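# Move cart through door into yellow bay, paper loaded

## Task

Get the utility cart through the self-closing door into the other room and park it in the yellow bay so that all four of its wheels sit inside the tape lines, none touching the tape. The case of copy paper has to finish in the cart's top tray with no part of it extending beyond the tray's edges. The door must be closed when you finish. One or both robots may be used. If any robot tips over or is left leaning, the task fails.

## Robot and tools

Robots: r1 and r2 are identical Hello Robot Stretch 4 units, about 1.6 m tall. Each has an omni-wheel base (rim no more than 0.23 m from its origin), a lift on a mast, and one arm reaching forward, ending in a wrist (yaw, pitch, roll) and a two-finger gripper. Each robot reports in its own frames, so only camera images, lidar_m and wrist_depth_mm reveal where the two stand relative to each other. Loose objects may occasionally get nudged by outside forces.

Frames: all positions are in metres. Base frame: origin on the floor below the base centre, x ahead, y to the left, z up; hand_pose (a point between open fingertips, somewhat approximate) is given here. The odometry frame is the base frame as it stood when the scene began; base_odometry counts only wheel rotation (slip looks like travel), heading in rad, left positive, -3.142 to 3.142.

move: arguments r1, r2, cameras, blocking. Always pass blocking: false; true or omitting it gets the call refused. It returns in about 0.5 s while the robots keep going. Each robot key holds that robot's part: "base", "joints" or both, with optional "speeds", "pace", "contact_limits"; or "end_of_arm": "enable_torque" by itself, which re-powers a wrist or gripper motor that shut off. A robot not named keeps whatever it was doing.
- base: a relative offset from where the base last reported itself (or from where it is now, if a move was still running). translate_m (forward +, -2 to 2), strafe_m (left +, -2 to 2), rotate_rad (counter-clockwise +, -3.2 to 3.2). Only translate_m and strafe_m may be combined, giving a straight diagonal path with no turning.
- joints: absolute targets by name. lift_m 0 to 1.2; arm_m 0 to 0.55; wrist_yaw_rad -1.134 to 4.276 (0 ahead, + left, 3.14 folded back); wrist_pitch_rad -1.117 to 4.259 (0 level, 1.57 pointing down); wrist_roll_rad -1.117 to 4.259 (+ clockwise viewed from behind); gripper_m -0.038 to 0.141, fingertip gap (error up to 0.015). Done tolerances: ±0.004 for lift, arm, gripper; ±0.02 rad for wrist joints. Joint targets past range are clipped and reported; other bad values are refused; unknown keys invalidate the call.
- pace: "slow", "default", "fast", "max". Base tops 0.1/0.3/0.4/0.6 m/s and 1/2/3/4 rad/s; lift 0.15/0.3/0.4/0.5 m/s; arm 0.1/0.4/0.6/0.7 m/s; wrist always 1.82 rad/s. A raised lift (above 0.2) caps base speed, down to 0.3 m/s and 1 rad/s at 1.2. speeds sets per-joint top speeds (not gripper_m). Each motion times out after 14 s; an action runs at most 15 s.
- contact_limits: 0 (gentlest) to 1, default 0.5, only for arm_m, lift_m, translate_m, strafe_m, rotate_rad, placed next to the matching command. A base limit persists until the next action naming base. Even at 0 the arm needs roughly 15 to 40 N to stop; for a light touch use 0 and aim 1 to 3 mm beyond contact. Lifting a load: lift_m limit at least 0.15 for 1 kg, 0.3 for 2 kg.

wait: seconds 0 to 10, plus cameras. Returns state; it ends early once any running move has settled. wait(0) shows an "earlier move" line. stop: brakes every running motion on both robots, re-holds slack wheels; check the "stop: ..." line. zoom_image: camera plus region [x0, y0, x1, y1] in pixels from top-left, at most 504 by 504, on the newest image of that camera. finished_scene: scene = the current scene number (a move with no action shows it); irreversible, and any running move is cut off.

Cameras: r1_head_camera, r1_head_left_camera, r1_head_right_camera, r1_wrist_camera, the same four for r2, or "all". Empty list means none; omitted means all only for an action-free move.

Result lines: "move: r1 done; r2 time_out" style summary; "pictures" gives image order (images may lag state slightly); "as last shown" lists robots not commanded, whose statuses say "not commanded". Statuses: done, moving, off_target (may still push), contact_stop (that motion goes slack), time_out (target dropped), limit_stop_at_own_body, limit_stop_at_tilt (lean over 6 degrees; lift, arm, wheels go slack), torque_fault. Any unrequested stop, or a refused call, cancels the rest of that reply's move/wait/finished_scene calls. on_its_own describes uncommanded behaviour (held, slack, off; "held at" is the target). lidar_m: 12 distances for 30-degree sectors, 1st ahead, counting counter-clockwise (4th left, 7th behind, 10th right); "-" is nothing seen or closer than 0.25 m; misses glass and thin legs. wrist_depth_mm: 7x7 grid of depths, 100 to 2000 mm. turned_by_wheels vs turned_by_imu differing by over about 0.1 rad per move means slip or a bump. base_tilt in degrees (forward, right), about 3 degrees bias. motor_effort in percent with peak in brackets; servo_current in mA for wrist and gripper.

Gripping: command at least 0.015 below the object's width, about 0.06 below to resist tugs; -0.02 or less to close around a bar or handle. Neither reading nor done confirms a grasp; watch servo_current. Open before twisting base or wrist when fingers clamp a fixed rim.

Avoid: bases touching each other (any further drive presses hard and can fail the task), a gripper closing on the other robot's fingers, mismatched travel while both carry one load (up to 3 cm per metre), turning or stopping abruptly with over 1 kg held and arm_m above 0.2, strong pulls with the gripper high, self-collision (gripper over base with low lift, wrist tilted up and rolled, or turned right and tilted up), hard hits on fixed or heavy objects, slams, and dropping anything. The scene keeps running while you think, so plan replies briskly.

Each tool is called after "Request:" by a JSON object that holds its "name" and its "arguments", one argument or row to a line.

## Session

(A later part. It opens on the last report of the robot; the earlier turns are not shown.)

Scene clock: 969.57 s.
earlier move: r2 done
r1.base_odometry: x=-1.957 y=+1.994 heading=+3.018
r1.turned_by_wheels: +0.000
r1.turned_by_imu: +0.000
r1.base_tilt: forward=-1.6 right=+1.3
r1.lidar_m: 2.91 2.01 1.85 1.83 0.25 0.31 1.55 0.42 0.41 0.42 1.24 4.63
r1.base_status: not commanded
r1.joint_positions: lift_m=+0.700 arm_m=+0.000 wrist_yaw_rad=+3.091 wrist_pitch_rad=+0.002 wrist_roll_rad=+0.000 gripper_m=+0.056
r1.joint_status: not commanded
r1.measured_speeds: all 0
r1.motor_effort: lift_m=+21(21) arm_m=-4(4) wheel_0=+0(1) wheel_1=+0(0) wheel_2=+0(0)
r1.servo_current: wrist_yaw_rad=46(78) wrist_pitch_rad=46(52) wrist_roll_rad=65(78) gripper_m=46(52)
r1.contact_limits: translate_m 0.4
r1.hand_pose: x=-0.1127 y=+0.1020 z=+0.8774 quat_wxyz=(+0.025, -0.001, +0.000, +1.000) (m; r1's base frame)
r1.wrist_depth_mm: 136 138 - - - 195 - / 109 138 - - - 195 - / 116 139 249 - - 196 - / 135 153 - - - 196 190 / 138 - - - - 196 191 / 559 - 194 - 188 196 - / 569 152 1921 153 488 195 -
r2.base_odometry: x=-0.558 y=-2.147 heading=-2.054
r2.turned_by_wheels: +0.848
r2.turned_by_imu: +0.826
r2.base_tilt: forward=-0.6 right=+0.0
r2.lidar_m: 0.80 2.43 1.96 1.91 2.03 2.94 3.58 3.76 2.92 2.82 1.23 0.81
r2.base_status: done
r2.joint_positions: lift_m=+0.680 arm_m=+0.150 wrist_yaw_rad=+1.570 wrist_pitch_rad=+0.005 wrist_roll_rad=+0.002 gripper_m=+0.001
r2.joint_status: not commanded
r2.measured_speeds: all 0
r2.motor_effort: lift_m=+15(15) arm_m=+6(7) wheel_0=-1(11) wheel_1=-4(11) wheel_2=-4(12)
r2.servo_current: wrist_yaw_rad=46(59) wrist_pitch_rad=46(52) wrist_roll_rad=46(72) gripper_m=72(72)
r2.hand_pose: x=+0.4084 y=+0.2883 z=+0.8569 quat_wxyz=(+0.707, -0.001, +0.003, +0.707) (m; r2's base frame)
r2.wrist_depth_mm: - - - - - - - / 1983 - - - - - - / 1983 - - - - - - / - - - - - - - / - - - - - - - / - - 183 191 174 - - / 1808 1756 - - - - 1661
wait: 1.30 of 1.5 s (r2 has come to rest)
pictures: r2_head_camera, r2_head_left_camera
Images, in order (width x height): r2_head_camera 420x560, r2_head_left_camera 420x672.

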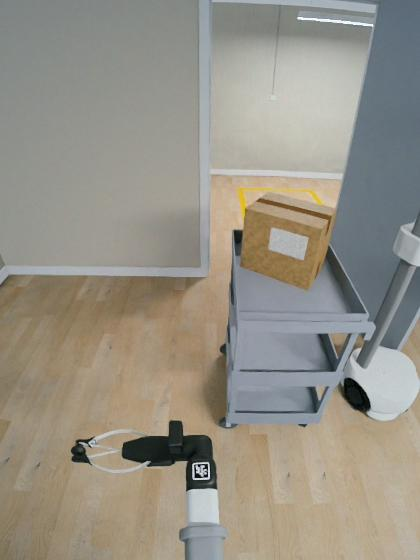

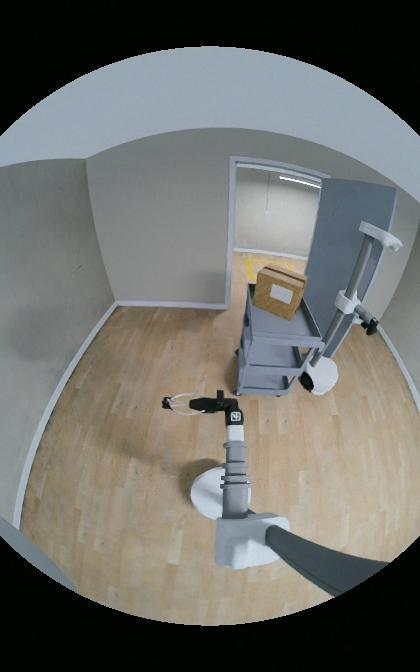

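Request:
{"name": "move", "arguments": {
  "blocking": false,
  "r2": {"base":{"rotate_rad":-0.1},"joints":{"wrist_yaw_rad":0,"wrist_roll_rad":1.571,"wrist_pitch_rad":0,"gripper_m":0.12,"arm_m":0.05,"lift_m":0.692}}
}}

Request:
{"name": "wait", "arguments": {
  "seconds": 1
}}

Request:
{"name": "move", "arguments": {
  "blocking": false,
  "r2": {"base":{"strafe_m":-0.05}}
}}

Request:
{"name": "wait", "arguments": {
  "seconds": 2,
  "cameras": ["r2_head_camera","r2_wrist_camera"]
}}

Scene clock: 1007.07 s.
move: r2 moving
r1: as last shown
r1.lidar_m: 2.91 1.99 1.86 1.81 0.25 0.34 1.58 0.43 0.39 0.42 1.15 4.63
r1.motor_effort: lift_m=+21(21) arm_m=-4(4) wheel_0=+0(1) wheel_1=+0(1) wheel_2=+0(0)
r1.servo_current: wrist_yaw_rad=59(59) wrist_pitch_rad=39(46) wrist_roll_rad=52(59) gripper_m=39(46)
r1.contact_limits: translate_m 0.4
r1.wrist_depth_mm: 136 138 - - - 195 - / 109 138 - - - 195 - / 116 139 249 - - 195 - / 135 153 - - - 196 190 / 138 - - - - 196 191 / 559 - 193 - 188 195 - / 574 151 1863 153 492 194 -
r2.base_odometry: x=-0.559 y=-2.146 heading=-2.154
r2.turned_by_wheels: -0.099
r2.turned_by_imu: -0.096
r2.base_tilt: forward=-0.7 right=+0.1
r2.lidar_m: 0.80 2.33 2.00 1.91 1.96 2.62 3.61 3.68 2.99 2.83 1.34 0.84
r2.base_status: rotate_rad moving
r2.joint_positions: lift_m=+0.692 arm_m=+0.099 wrist_yaw_rad=+1.005 wrist_pitch_rad=+0.005 wrist_roll_rad=+0.589 gripper_m=+0.020
r2.joint_status: lift_m moving; arm_m moving; wrist_yaw_rad moving; wrist_pitch_rad moving; wrist_roll_rad moving; gripper_m moving
r2.measured_speeds: translate_m=+0.000 strafe_m=+0.000 rotate_rad=+0.000 lift_m=+0.000 arm_m=-0.195 wrist_yaw_rad=-1.746 wrist_pitch_rad=+0.000 wrist_roll_rad=+1.820
r2.motor_effort: lift_m=+21(22) arm_m=-5(11) wheel_0=+0(6) wheel_1=+4(9) wheel_2=+3(8)
r2.servo_current: wrist_yaw_rad=78(124) wrist_pitch_rad=59(59) wrist_roll_rad=98(117) gripper_m=98(124)
r2.hand_pose: x=+0.4988 y=+0.1965 z=+0.8684 quat_wxyz=(+0.839, +0.253, +0.142, +0.460) (m; r2's base frame)
r2.wrist_depth_mm: - - - - - - - / - - - - - - - / - - - - - - - / - - - - - - - / - - - - - - 1661 / - - 186 194 187 1661 1366 / - 116 - - - 1336 1138
pictures: none

Scene clock: 1008.07 s.
earlier move: r2 moving
r1.base_odometry: x=-1.957 y=+1.994 heading=+3.018
r1.turned_by_wheels: +0.000
r1.turned_by_imu: +0.000
r1.base_tilt: forward=-1.6 right=+1.3
r1.lidar_m: 2.91 1.99 1.85 1.81 0.25 0.32 1.56 0.44 0.39 0.41 1.11 4.62
r1.base_status: not commanded
r1.joint_positions: lift_m=+0.700 arm_m=+0.000 wrist_yaw_rad=+3.091 wrist_pitch_rad=+0.002 wrist_roll_rad=+0.000 gripper_m=+0.056
r1.joint_status: not commanded
r1.measured_speeds: all 0
r1.motor_effort: lift_m=+21(21) arm_m=-3(4) wheel_0=+0(1) wheel_1=+0(1) wheel_2=+0(0)
r1.servo_current: wrist_yaw_rad=59(59) wrist_pitch_rad=39(52) wrist_roll_rad=52(65) gripper_m=39(52)
r1.contact_limits: translate_m 0.4
r1.hand_pose: x=-0.1127 y=+0.1020 z=+0.8774 quat_wxyz=(+0.025, -0.001, +0.000, +1.000) (m; r1's base frame)
r1.wrist_depth_mm: 136 138 - - - 195 - / 109 138 - - - 194 - / 116 139 250 - - 195 - / 135 153 - - - 195 190 / 137 - - - - 196 191 / 564 - 194 - 187 196 - / 569 152 1921 153 488 195 -
r2.base_odometry: x=-0.559 y=-2.146 heading=-2.154
r2.turned_by_wheels: +0.000
r2.turned_by_imu: +0.000
r2.base_tilt: forward=-0.7 right=+0.0
r2.lidar_m: 0.79 2.35 2.02 1.91 1.99 2.62 3.62 3.65 2.99 2.84 1.34 0.83
r2.base_status: done
r2.joint_positions: lift_m=+0.692 arm_m=+0.050 wrist_yaw_rad=+0.003 wrist_pitch_rad=+0.005 wrist_roll_rad=+1.569 gripper_m=+0.115
r2.joint_status: lift_m moving; arm_m moving; wrist_yaw_rad moving; wrist_pitch_rad moving; wrist_roll_rad moving; gripper_m moving
r2.measured_speeds: all 0
r2.motor_effort: lift_m=+21(23) arm_m=-5(11) wheel_0=+2(6) wheel_1=+5(9) wheel_2=+3(8)
r2.servo_current: wrist_yaw_rad=72(130) wrist_pitch_rad=59(65) wrist_roll_rad=65(117) gripper_m=65(124)
r2.hand_pose: x=+0.5097 y=-0.0866 z=+0.8684 quat_wxyz=(+0.708, +0.706, +0.003, -0.001) (m; r2's base frame)
r2.wrist_depth_mm: - - - 569 - 707 842 / - - - 574 - 574 574 / - - 866 569 - 574 574 / - - - 574 - 574 564 / - - - 580 223 1618 1118 / - - 192 - 185 1499 1205 / - - - - - 1618 1182
wait: 1.00 s; no rest
pictures: none

Scene clock: 1008.57 s.
earlier move: r2 moving
move: r2 moving
r1: as last shown
r1.lidar_m: 2.93 1.98 1.84 1.80 0.25 0.32 1.55 0.45 0.41 0.41 1.09 4.65
r1.motor_effort: lift_m=+21(21) arm_m=-4(4) wheel_0=+0(1) wheel_1=+0(0) wheel_2=+0(0)
r1.servo_current: wrist_yaw_rad=59(65) wrist_pitch_rad=46(46) wrist_roll_rad=33(59) gripper_m=39(52)
r1.contact_limits: translate_m 0.4
r1.wrist_depth_mm: 136 138 - - - 195 - / 109 138 - - - 194 - / 116 139 249 - - 195 - / 135 153 - - - 196 190 / 138 - - - - 196 191 / 559 - 193 - 188 196 - / 564 152 1921 153 488 193 -
r2.base_odometry: x=-0.587 y=-2.128 heading=-2.153
r2.turned_by_wheels: +0.000
r2.turned_by_imu: +0.000
r2.base_tilt: forward=-0.7 right=+0.0
r2.lidar_m: 0.78 2.32 2.01 1.93 2.02 2.66 3.59 3.66 2.95 2.79 1.36 0.81
r2.base_status: strafe_m moving
r2.joint_positions: lift_m=+0.692 arm_m=+0.050 wrist_yaw_rad=+0.003 wrist_pitch_rad=+0.005 wrist_roll_rad=+1.569 gripper_m=+0.120
r2.joint_status: gripper_m moving; the others done
r2.measured_speeds: translate_m=-0.001 strafe_m=-0.107 rotate_rad=+0.005 lift_m=+0.000 arm_m=+0.000 wrist_yaw_rad=+0.000 wrist_pitch_rad=+0.000 wrist_roll_rad=+0.000
r2.motor_effort: lift_m=+21(21) arm_m=-7(7) wheel_0=+6(13) wheel_1=-6(10) wheel_2=+0(3)
r2.servo_current: wrist_yaw_rad=39(59) wrist_pitch_rad=46(46) wrist_roll_rad=52(52) gripper_m=26(65)
r2.hand_pose: x=+0.5097 y=-0.0866 z=+0.8684 quat_wxyz=(+0.708, +0.706, +0.003, -0.001) (m; r2's base frame)
r2.wrist_depth_mm: - - - 569 - 574 854 / - - - 564 - 574 564 / - - 854 569 - 580 574 / - - 946 574 - 574 574 / - - - 574 569 1430 1138 / - 186 190 - 186 1499 1229 / - - - - - 1756 1182
pictures: none

Scene clock: 1009.20 s.
earlier move: r2 done
r1.base_odometry: x=-1.957 y=+1.994 heading=+3.018
r1.turned_by_wheels: +0.000
r1.turned_by_imu: +0.000
r1.base_tilt: forward=-1.6 right=+1.2
r1.lidar_m: 2.92 1.99 1.84 1.83 0.25 0.34 1.57 0.46 0.40 0.41 1.05 4.62
r1.base_status: not commanded
r1.joint_positions: lift_m=+0.700 arm_m=+0.000 wrist_yaw_rad=+3.091 wrist_pitch_rad=+0.002 wrist_roll_rad=+0.000 gripper_m=+0.056
r1.joint_status: not commanded
r1.measured_speeds: all 0
r1.motor_effort: lift_m=+21(21) arm_m=-3(4) wheel_0=+0(1) wheel_1=+0(0) wheel_2=+0(0)
r1.servo_current: wrist_yaw_rad=59(65) wrist_pitch_rad=46(52) wrist_roll_rad=52(59) gripper_m=46(52)
r1.contact_limits: translate_m 0.4
r1.hand_pose: x=-0.1127 y=+0.1020 z=+0.8774 quat_wxyz=(+0.025, -0.001, +0.000, +1.000) (m; r1's base frame)
r1.wrist_depth_mm: 136 138 - - - 195 - / 109 138 - - - 195 - / 116 139 249 - - 195 - / 135 153 - - - 196 189 / 138 - - - - 196 191 / 559 - 193 - 189 196 - / 574 152 1983 153 488 194 -
r2.base_odometry: x=-0.600 y=-2.119 heading=-2.154
r2.turned_by_wheels: +0.000
r2.turned_by_imu: +0.000
r2.base_tilt: forward=-0.7 right=+0.0
r2.lidar_m: 0.76 2.34 2.03 1.94 2.01 2.65 3.60 3.66 2.93 2.79 1.35 0.84
r2.base_status: done
r2.joint_positions: lift_m=+0.692 arm_m=+0.050 wrist_yaw_rad=+0.003 wrist_pitch_rad=+0.005 wrist_roll_rad=+1.569 gripper_m=+0.120
r2.joint_status: all done
r2.measured_speeds: all 0
r2.motor_effort: lift_m=+21(21) arm_m=-7(7) wheel_0=+2(13) wheel_1=-2(10) wheel_2=+0(3)
r2.servo_current: wrist_yaw_rad=52(59) wrist_pitch_rad=46(52) wrist_roll_rad=46(59) gripper_m=52(65)
r2.hand_pose: x=+0.5097 y=-0.0866 z=+0.8684 quat_wxyz=(+0.708, +0.706, +0.003, -0.001) (m; r2's base frame)
r2.wrist_depth_mm: - - - 574 - 574 798 / - - - 574 - 574 574 / - - 831 569 - 580 580 / - - 931 574 - 580 580 / - - - 574 574 580 580 / - 185 190 156 186 1576 1229 / - - - - - 1708 1182
wait: 0.63 of 2 s (r2 has come to rest)
pictures: r2_head_camera, r2_wrist_camera
Images, in order (width x height): r2_head_camera 420x560, r2_wrist_camera 616x392.

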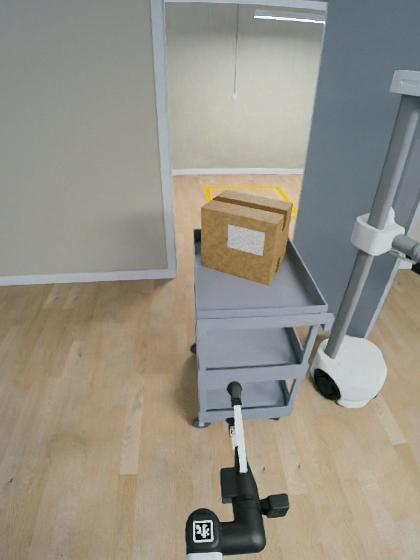

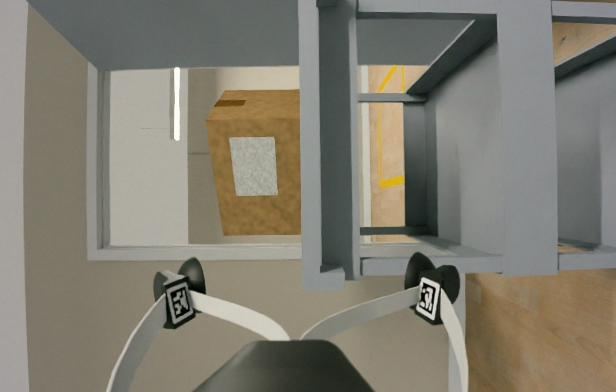

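Request:
{"name": "move", "arguments": {
  "blocking": false,
  "r2": {"base":{"translate_m":0.385,"strafe_m":-0.135},"contact_limits":{"translate_m":0.2},"pace":"slow"}
}}

Request:
{"name": "wait", "arguments": {
  "seconds": 4.8
}}

Request:
{"name": "move", "arguments": {
  "blocking": false,
  "r2": {"joints":{"gripper_m":-0.038}}
}}

Request:
{"name": "wait", "arguments": {
  "seconds": 1.6,
  "cameras": ["r2_wrist_camera","r2_head_camera"]
}}

Scene clock: 1019.07 s.
move: r2 moving
r1: as last shown
r1.base_tilt: forward=-1.6 right=+1.3
r1.lidar_m: 2.93 2.00 1.85 1.81 0.25 0.33 1.56 0.44 0.40 0.42 1.03 4.64
r1.motor_effort: lift_m=+21(21) arm_m=-4(4) wheel_0=+0(1) wheel_1=+0(0) wheel_2=+0(0)
r1.servo_current: wrist_yaw_rad=39(52) wrist_pitch_rad=39(52) wrist_roll_rad=39(52) gripper_m=39(46)
r1.contact_limits: translate_m 0.4
r1.wrist_depth_mm: 136 138 - - - 195 - / 109 138 - - - 195 - / 116 138 249 - - 195 - / 135 153 - - - 195 190 / 138 - - - - 195 190 / 559 - 193 - 187 196 - / 569 152 1983 153 488 195 -
r2.base_odometry: x=-0.611 y=-2.127 heading=-2.153
r2.turned_by_wheels: +0.000
r2.turned_by_imu: +0.001
r2.base_tilt: forward=-0.7 right=+0.0
r2.lidar_m: 0.79 2.34 2.07 1.95 2.03 2.69 3.63 3.69 2.93 2.79 1.34 0.82
r2.base_status: translate_m moving; strafe_m moving
r2.joint_positions: lift_m=+0.692 arm_m=+0.050 wrist_yaw_rad=+0.003 wrist_pitch_rad=+0.005 wrist_roll_rad=+1.569 gripper_m=+0.120
r2.joint_status: not commanded
r2.measured_speeds: translate_m=+0.048 strafe_m=-0.017 rotate_rad=-0.002 lift_m=+0.000 arm_m=+0.000 wrist_yaw_rad=+0.000 wrist_pitch_rad=+0.000 wrist_roll_rad=+0.000
r2.motor_effort: lift_m=+21(21) arm_m=-7(7) wheel_0=+7(9) wheel_1=+5(6) wheel_2=-9(9)
r2.servo_current: wrist_yaw_rad=39(52) wrist_pitch_rad=46(52) wrist_roll_rad=46(59) gripper_m=52(59)
r2.contact_limits: translate_m 0.2
r2.hand_pose: x=+0.5097 y=-0.0866 z=+0.8684 quat_wxyz=(+0.708, +0.706, +0.003, -0.001) (m; r2's base frame)
r2.wrist_depth_mm: - - - 559 - 564 564 / - - - 564 - 564 564 / - - 820 569 - 564 569 / - - 904 854 1160 569 569 / - - - 564 564 564 564 / - 185 190 156 186 1537 1205 / - - - - - 1708 1182
pictures: none

Scene clock: 1023.87 s.
earlier move: r2 done
r1.base_odometry: x=-1.957 y=+1.994 heading=+3.018
r1.turned_by_wheels: +0.000
r1.turned_by_imu: +0.000
r1.base_tilt: forward=-1.5 right=+1.3
r1.lidar_m: 2.91 1.99 1.84 1.79 0.25 0.35 1.55 0.41 0.37 0.41 0.84 4.63
r1.base_status: not commanded
r1.joint_positions: lift_m=+0.700 arm_m=+0.000 wrist_yaw_rad=+3.091 wrist_pitch_rad=+0.002 wrist_roll_rad=+0.000 gripper_m=+0.056
r1.joint_status: not commanded
r1.measured_speeds: all 0
r1.motor_effort: lift_m=+21(21) arm_m=-4(4) wheel_0=+0(1) wheel_1=+0(0) wheel_2=+0(0)
r1.servo_current: wrist_yaw_rad=46(72) wrist_pitch_rad=46(52) wrist_roll_rad=52(65) gripper_m=46(46)
r1.contact_limits: translate_m 0.4
r1.hand_pose: x=-0.1127 y=+0.1020 z=+0.8774 quat_wxyz=(+0.025, -0.001, +0.000, +1.000) (m; r1's base frame)
r1.wrist_depth_mm: 136 138 - - - 195 - / 109 138 - - - 194 - / 116 139 250 - - 196 - / 135 153 - - - 196 190 / - - - - - 196 191 / 554 - 193 - 187 196 - / - 164 1921 153 488 195 -
r2.base_odometry: x=-0.925 y=-2.366 heading=-2.153
r2.turned_by_wheels: +0.000
r2.turned_by_imu: +0.001
r2.base_tilt: forward=-0.7 right=+0.1
r2.lidar_m: 0.44 1.95 2.20 2.11 2.18 2.88 4.02 3.90 2.81 2.63 0.85 0.45
r2.base_status: done
r2.joint_positions: lift_m=+0.692 arm_m=+0.050 wrist_yaw_rad=+0.000 wrist_pitch_rad=+0.005 wrist_roll_rad=+1.570 gripper_m=+0.120
r2.joint_status: not commanded
r2.measured_speeds: all 0
r2.motor_effort: lift_m=+20(21) arm_m=+5(7) wheel_0=+4(12) wheel_1=+3(7) wheel_2=-5(13)
r2.servo_current: wrist_yaw_rad=39(65) wrist_pitch_rad=46(59) wrist_roll_rad=39(65) gripper_m=46(59)
r2.contact_limits: translate_m 0.2
r2.hand_pose: x=+0.5093 y=-0.0874 z=+0.8684 quat_wxyz=(+0.707, +0.707, +0.002, -0.002) (m; r2's base frame)
r2.wrist_depth_mm: - - - 178 239 - 1182 / 1661 - - 180 238 750 - / 1661 - 512 180 240 - - / 1576 - 484 181 242 - - / 1756 - 521 182 242 - - / 1618 187 198 182 200 - - / - - - - 244 1576 504
wait: 4.80 s; at rest by 4.77 s
pictures: none

Scene clock: 1024.37 s.
move: r2 moving
r1: as last shown
r1.base_tilt: forward=-1.6 right=+1.3
r1.lidar_m: 2.92 1.99 1.86 1.79 0.25 0.33 1.59 0.41 0.37 0.41 0.83 4.64
r1.motor_effort: lift_m=+21(21) arm_m=-4(4) wheel_0=-1(1) wheel_1=+0(0) wheel_2=+0(0)
r1.servo_current: wrist_yaw_rad=59(59) wrist_pitch_rad=39(46) wrist_roll_rad=52(59) gripper_m=33(46)
r1.contact_limits: translate_m 0.4
r1.wrist_depth_mm: 136 138 - - - 195 - / 109 138 - - - 194 - / 116 138 250 - - 196 - / 135 153 - - - 196 190 / - - - - - 196 191 / 554 - 194 - 188 196 - / - 164 1921 153 484 195 -
r2.base_odometry: x=-0.925 y=-2.366 heading=-2.153
r2.turned_by_wheels: +0.000
r2.turned_by_imu: +0.000
r2.base_tilt: forward=-0.7 right=+0.1
r2.lidar_m: 0.45 1.96 2.20 2.10 2.18 2.90 4.01 3.89 2.77 2.63 0.82 0.48
r2.base_status: not commanded
r2.joint_positions: lift_m=+0.692 arm_m=+0.050 wrist_yaw_rad=+0.000 wrist_pitch_rad=+0.005 wrist_roll_rad=+1.570 gripper_m=+0.106
r2.joint_status: gripper_m moving
r2.measured_speeds: all 0
r2.motor_effort: lift_m=+20(20) arm_m=+4(5) wheel_0=+4(4) wheel_1=+3(3) wheel_2=-5(5)
r2.servo_current: wrist_yaw_rad=46(59) wrist_pitch_rad=46(59) wrist_roll_rad=39(59) gripper_m=130(130)
r2.contact_limits: translate_m 0.2
r2.hand_pose: x=+0.5093 y=-0.0874 z=+0.8684 quat_wxyz=(+0.707, +0.707, +0.002, -0.002) (m; r2's base frame)
r2.wrist_depth_mm: - - - 180 239 - 1160 / 1618 - - 181 239 768 - / - - 512 181 241 842 - / - - 484 182 242 842 - / 1618 - 525 182 243 854 - / - 213 195 182 196 - - / - - - - 245 1576 500
pictures: none

Scene clock: 1025.97 s.
earlier move: r2 moving
r1.base_odometry: x=-1.957 y=+1.994 heading=+3.018
r1.turned_by_wheels: +0.000
r1.turned_by_imu: +0.000
r1.base_tilt: forward=-1.6 right=+1.3
r1.lidar_m: 2.92 1.97 1.82 1.80 0.25 0.34 1.59 0.42 0.38 0.41 0.85 4.63
r1.base_status: not commanded
r1.joint_positions: lift_m=+0.700 arm_m=+0.000 wrist_yaw_rad=+3.091 wrist_pitch_rad=+0.002 wrist_roll_rad=+0.000 gripper_m=+0.056
r1.joint_status: not commanded
r1.measured_speeds: all 0
r1.motor_effort: lift_m=+21(21) arm_m=-4(4) wheel_0=+0(1) wheel_1=+0(0) wheel_2=+0(0)
r1.servo_current: wrist_yaw_rad=39(65) wrist_pitch_rad=39(46) wrist_roll_rad=52(65) gripper_m=39(46)
r1.contact_limits: translate_m 0.4
r1.hand_pose: x=-0.1127 y=+0.1020 z=+0.8774 quat_wxyz=(+0.025, -0.001, +0.000, +1.000) (m; r1's base frame)
r1.wrist_depth_mm: 136 138 - - - 195 - / 109 138 - - - 195 - / 116 139 250 - - 195 - / 135 153 - - - 195 191 / 138 - - - - 196 190 / 585 - 193 - 188 197 - / 591 152 1921 153 484 194 -
r2.base_odometry: x=-0.925 y=-2.366 heading=-2.153
r2.turned_by_wheels: +0.000
r2.turned_by_imu: +0.000
r2.base_tilt: forward=-0.7 right=+0.1
r2.lidar_m: 0.44 1.96 2.17 2.09 2.16 2.92 4.04 3.86 2.77 2.63 0.83 0.46
r2.base_status: not commanded
r2.joint_positions: lift_m=+0.692 arm_m=+0.050 wrist_yaw_rad=+0.000 wrist_pitch_rad=+0.005 wrist_roll_rad=+1.570 gripper_m=-0.037
r2.joint_status: gripper_m moving
r2.measured_speeds: all 0
r2.motor_effort: lift_m=+20(20) arm_m=+4(5) wheel_0=+2(4) wheel_1=+2(4) wheel_2=-2(5)
r2.servo_current: wrist_yaw_rad=46(65) wrist_pitch_rad=46(59) wrist_roll_rad=46(59) gripper_m=117(267)
r2.contact_limits: translate_m 0.2
r2.hand_pose: x=+0.5093 y=-0.0874 z=+0.8684 quat_wxyz=(+0.707, +0.707, +0.002, -0.002) (m; r2's base frame)
r2.wrist_depth_mm: - - - 168 228 - 1182 / - - - 168 228 707 - / - - 500 169 229 831 - / - - 469 169 229 - - / - - 517 169 229 - - / - - 185 170 179 - - / - - - - 230 - -
wait: 1.60 s; no rest
pictures: r2_head_camera, r2_wrist_camera
Images, in order (width x height): r2_head_camera 420x560, r2_wrist_camera 616x392.

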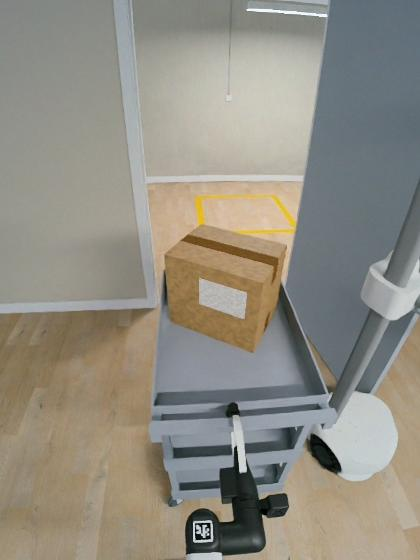

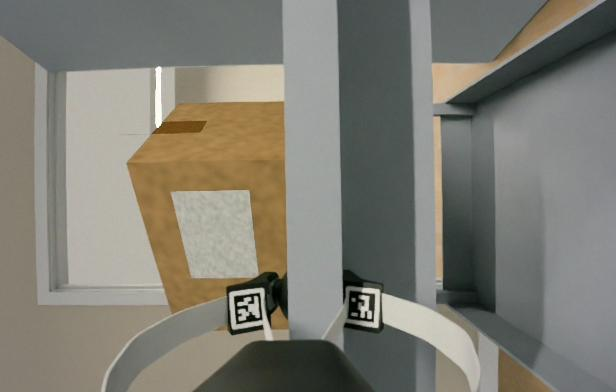

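Request:
{"name": "move", "arguments": {
  "blocking": false,
  "r2": {"base":{"translate_m":0.55,"strafe_m":0.02},"contact_limits":{"translate_m":0.8},"pace":"slow"}
}}

Request:
{"name": "wait", "arguments": {
  "seconds": 6.2,
  "cameras": ["r2_wrist_camera","r2_head_camera"]
}}

Scene clock: 1034.17 s.
earlier move: r2 done
move: r2 moving
r1: as last shown
r1.lidar_m: 2.91 2.00 1.86 1.82 0.25 0.33 1.57 0.41 0.37 0.40 0.84 4.63
r1.motor_effort: lift_m=+21(21) arm_m=-3(4) wheel_0=+0(0) wheel_1=+0(0) wheel_2=+0(0)
r1.servo_current: wrist_yaw_rad=52(52) wrist_pitch_rad=39(52) wrist_roll_rad=52(52) gripper_m=46(46)
r1.contact_limits: translate_m 0.4
r1.wrist_depth_mm: 136 138 - - - 195 - / 109 138 - - - 194 - / 116 139 250 - - 195 - / 135 153 - - - 195 190 / - - - - - 196 191 / 569 - 193 - 189 195 - / - 164 1983 153 492 194 -
r2.base_odometry: x=-0.931 y=-2.377 heading=-2.154
r2.turned_by_wheels: +0.000
r2.turned_by_imu: +0.001
r2.base_tilt: forward=-0.7 right=+0.1
r2.lidar_m: 0.44 1.95 2.24 2.12 2.16 2.91 4.02 3.92 2.79 2.63 0.83 0.48
r2.base_status: translate_m moving; strafe_m moving
r2.joint_positions: lift_m=+0.692 arm_m=+0.050 wrist_yaw_rad=+0.000 wrist_pitch_rad=+0.005 wrist_roll_rad=+1.570 gripper_m=-0.037
r2.joint_status: all done
r2.measured_speeds: translate_m=+0.050 strafe_m=+0.001 rotate_rad=+0.002 lift_m=+0.000 arm_m=+0.000 wrist_yaw_rad=-0.008 wrist_pitch_rad=+0.000 wrist_roll_rad=+0.000
r2.motor_effort: lift_m=+20(20) arm_m=+4(4) wheel_0=+4(8) wheel_1=+8(9) wheel_2=-15(15)
r2.servo_current: wrist_yaw_rad=59(59) wrist_pitch_rad=46(52) wrist_roll_rad=46(59) gripper_m=98(117)
r2.contact_limits: translate_m 0.8
r2.hand_pose: x=+0.5092 y=-0.0875 z=+0.8684 quat_wxyz=(+0.707, +0.707, +0.002, -0.002) (m; r2's base frame)
r2.wrist_depth_mm: - - - 169 229 - 1118 / - - - 169 229 715 - / - - 508 169 229 - - / - - 469 169 229 - - / - - 517 169 229 - - / - 569 185 168 179 - - / - - - - 229 - -
pictures: none

Scene clock: 1040.37 s.
earlier move: r2 moving
r1.base_odometry: x=-1.957 y=+1.994 heading=+3.018
r1.turned_by_wheels: +0.000
r1.turned_by_imu: +0.000
r1.base_tilt: forward=-1.6 right=+1.3
r1.lidar_m: 2.91 2.00 1.84 1.82 0.25 0.34 0.39 0.38 0.45 0.56 3.77 4.63
r1.base_status: not commanded
r1.joint_positions: lift_m=+0.700 arm_m=+0.000 wrist_yaw_rad=+3.091 wrist_pitch_rad=+0.002 wrist_roll_rad=+0.000 gripper_m=+0.056
r1.joint_status: not commanded
r1.measured_speeds: all 0
r1.motor_effort: lift_m=+21(21) arm_m=-4(4) wheel_0=+0(1) wheel_1=+0(0) wheel_2=+0(0)
r1.servo_current: wrist_yaw_rad=46(72) wrist_pitch_rad=39(52) wrist_roll_rad=39(65) gripper_m=39(52)
r1.contact_limits: translate_m 0.4
r1.hand_pose: x=-0.1127 y=+0.1020 z=+0.8774 quat_wxyz=(+0.025, -0.001, +0.000, +1.000) (m; r1's base frame)
r1.wrist_depth_mm: 136 138 - - - 195 - / 109 138 - - - 195 - / 116 139 293 - - 195 - / 135 153 621 - - 196 190 / - 597 580 - - 196 191 / - 488 192 609 188 196 - / - 140 - 143 488 195 -
r2.base_odometry: x=-1.211 y=-2.836 heading=-2.153
r2.turned_by_wheels: +0.000
r2.turned_by_imu: +0.000
r2.base_tilt: forward=-0.6 right=+0.1
r2.lidar_m: 0.50 1.38 1.86 2.09 2.18 2.93 - 3.92 2.80 0.61 0.56 0.34
r2.base_status: translate_m moving; strafe_m moving
r2.joint_positions: lift_m=+0.692 arm_m=+0.050 wrist_yaw_rad=-0.002 wrist_pitch_rad=+0.005 wrist_roll_rad=+1.571 gripper_m=-0.037
r2.joint_status: all done
r2.measured_speeds: all 0
r2.motor_effort: lift_m=+20(20) arm_m=+4(4) wheel_0=+3(9) wheel_1=+3(9) wheel_2=-6(15)
r2.servo_current: wrist_yaw_rad=46(65) wrist_pitch_rad=39(52) wrist_roll_rad=52(59) gripper_m=98(117)
r2.contact_limits: translate_m 0.8
r2.hand_pose: x=+0.5091 y=-0.0880 z=+0.8684 quat_wxyz=(+0.707, +0.707, +0.001, -0.003) (m; r2's base frame)
r2.wrist_depth_mm: - 387 375 - - 126 - / - - 488 - - 135 - / - - - - - - - / - - - - 183 1430 512 / - - - 121 218 1618 466 / - - 186 139 172 1499 1138 / - - - - 347 - 1042
wait: 6.20 s; no rest
pictures: r2_head_camera, r2_wrist_camera
Images, in order (width x height): r2_head_camera 420x560, r2_wrist_camera 616x392.

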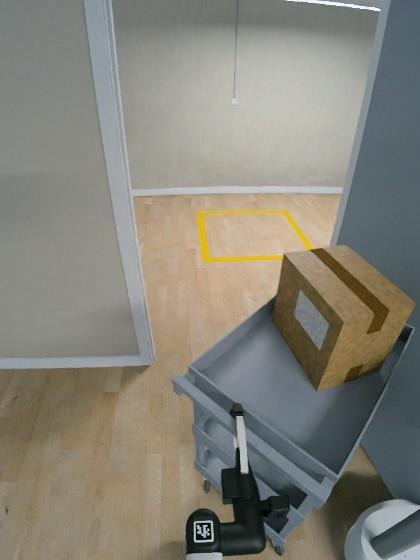

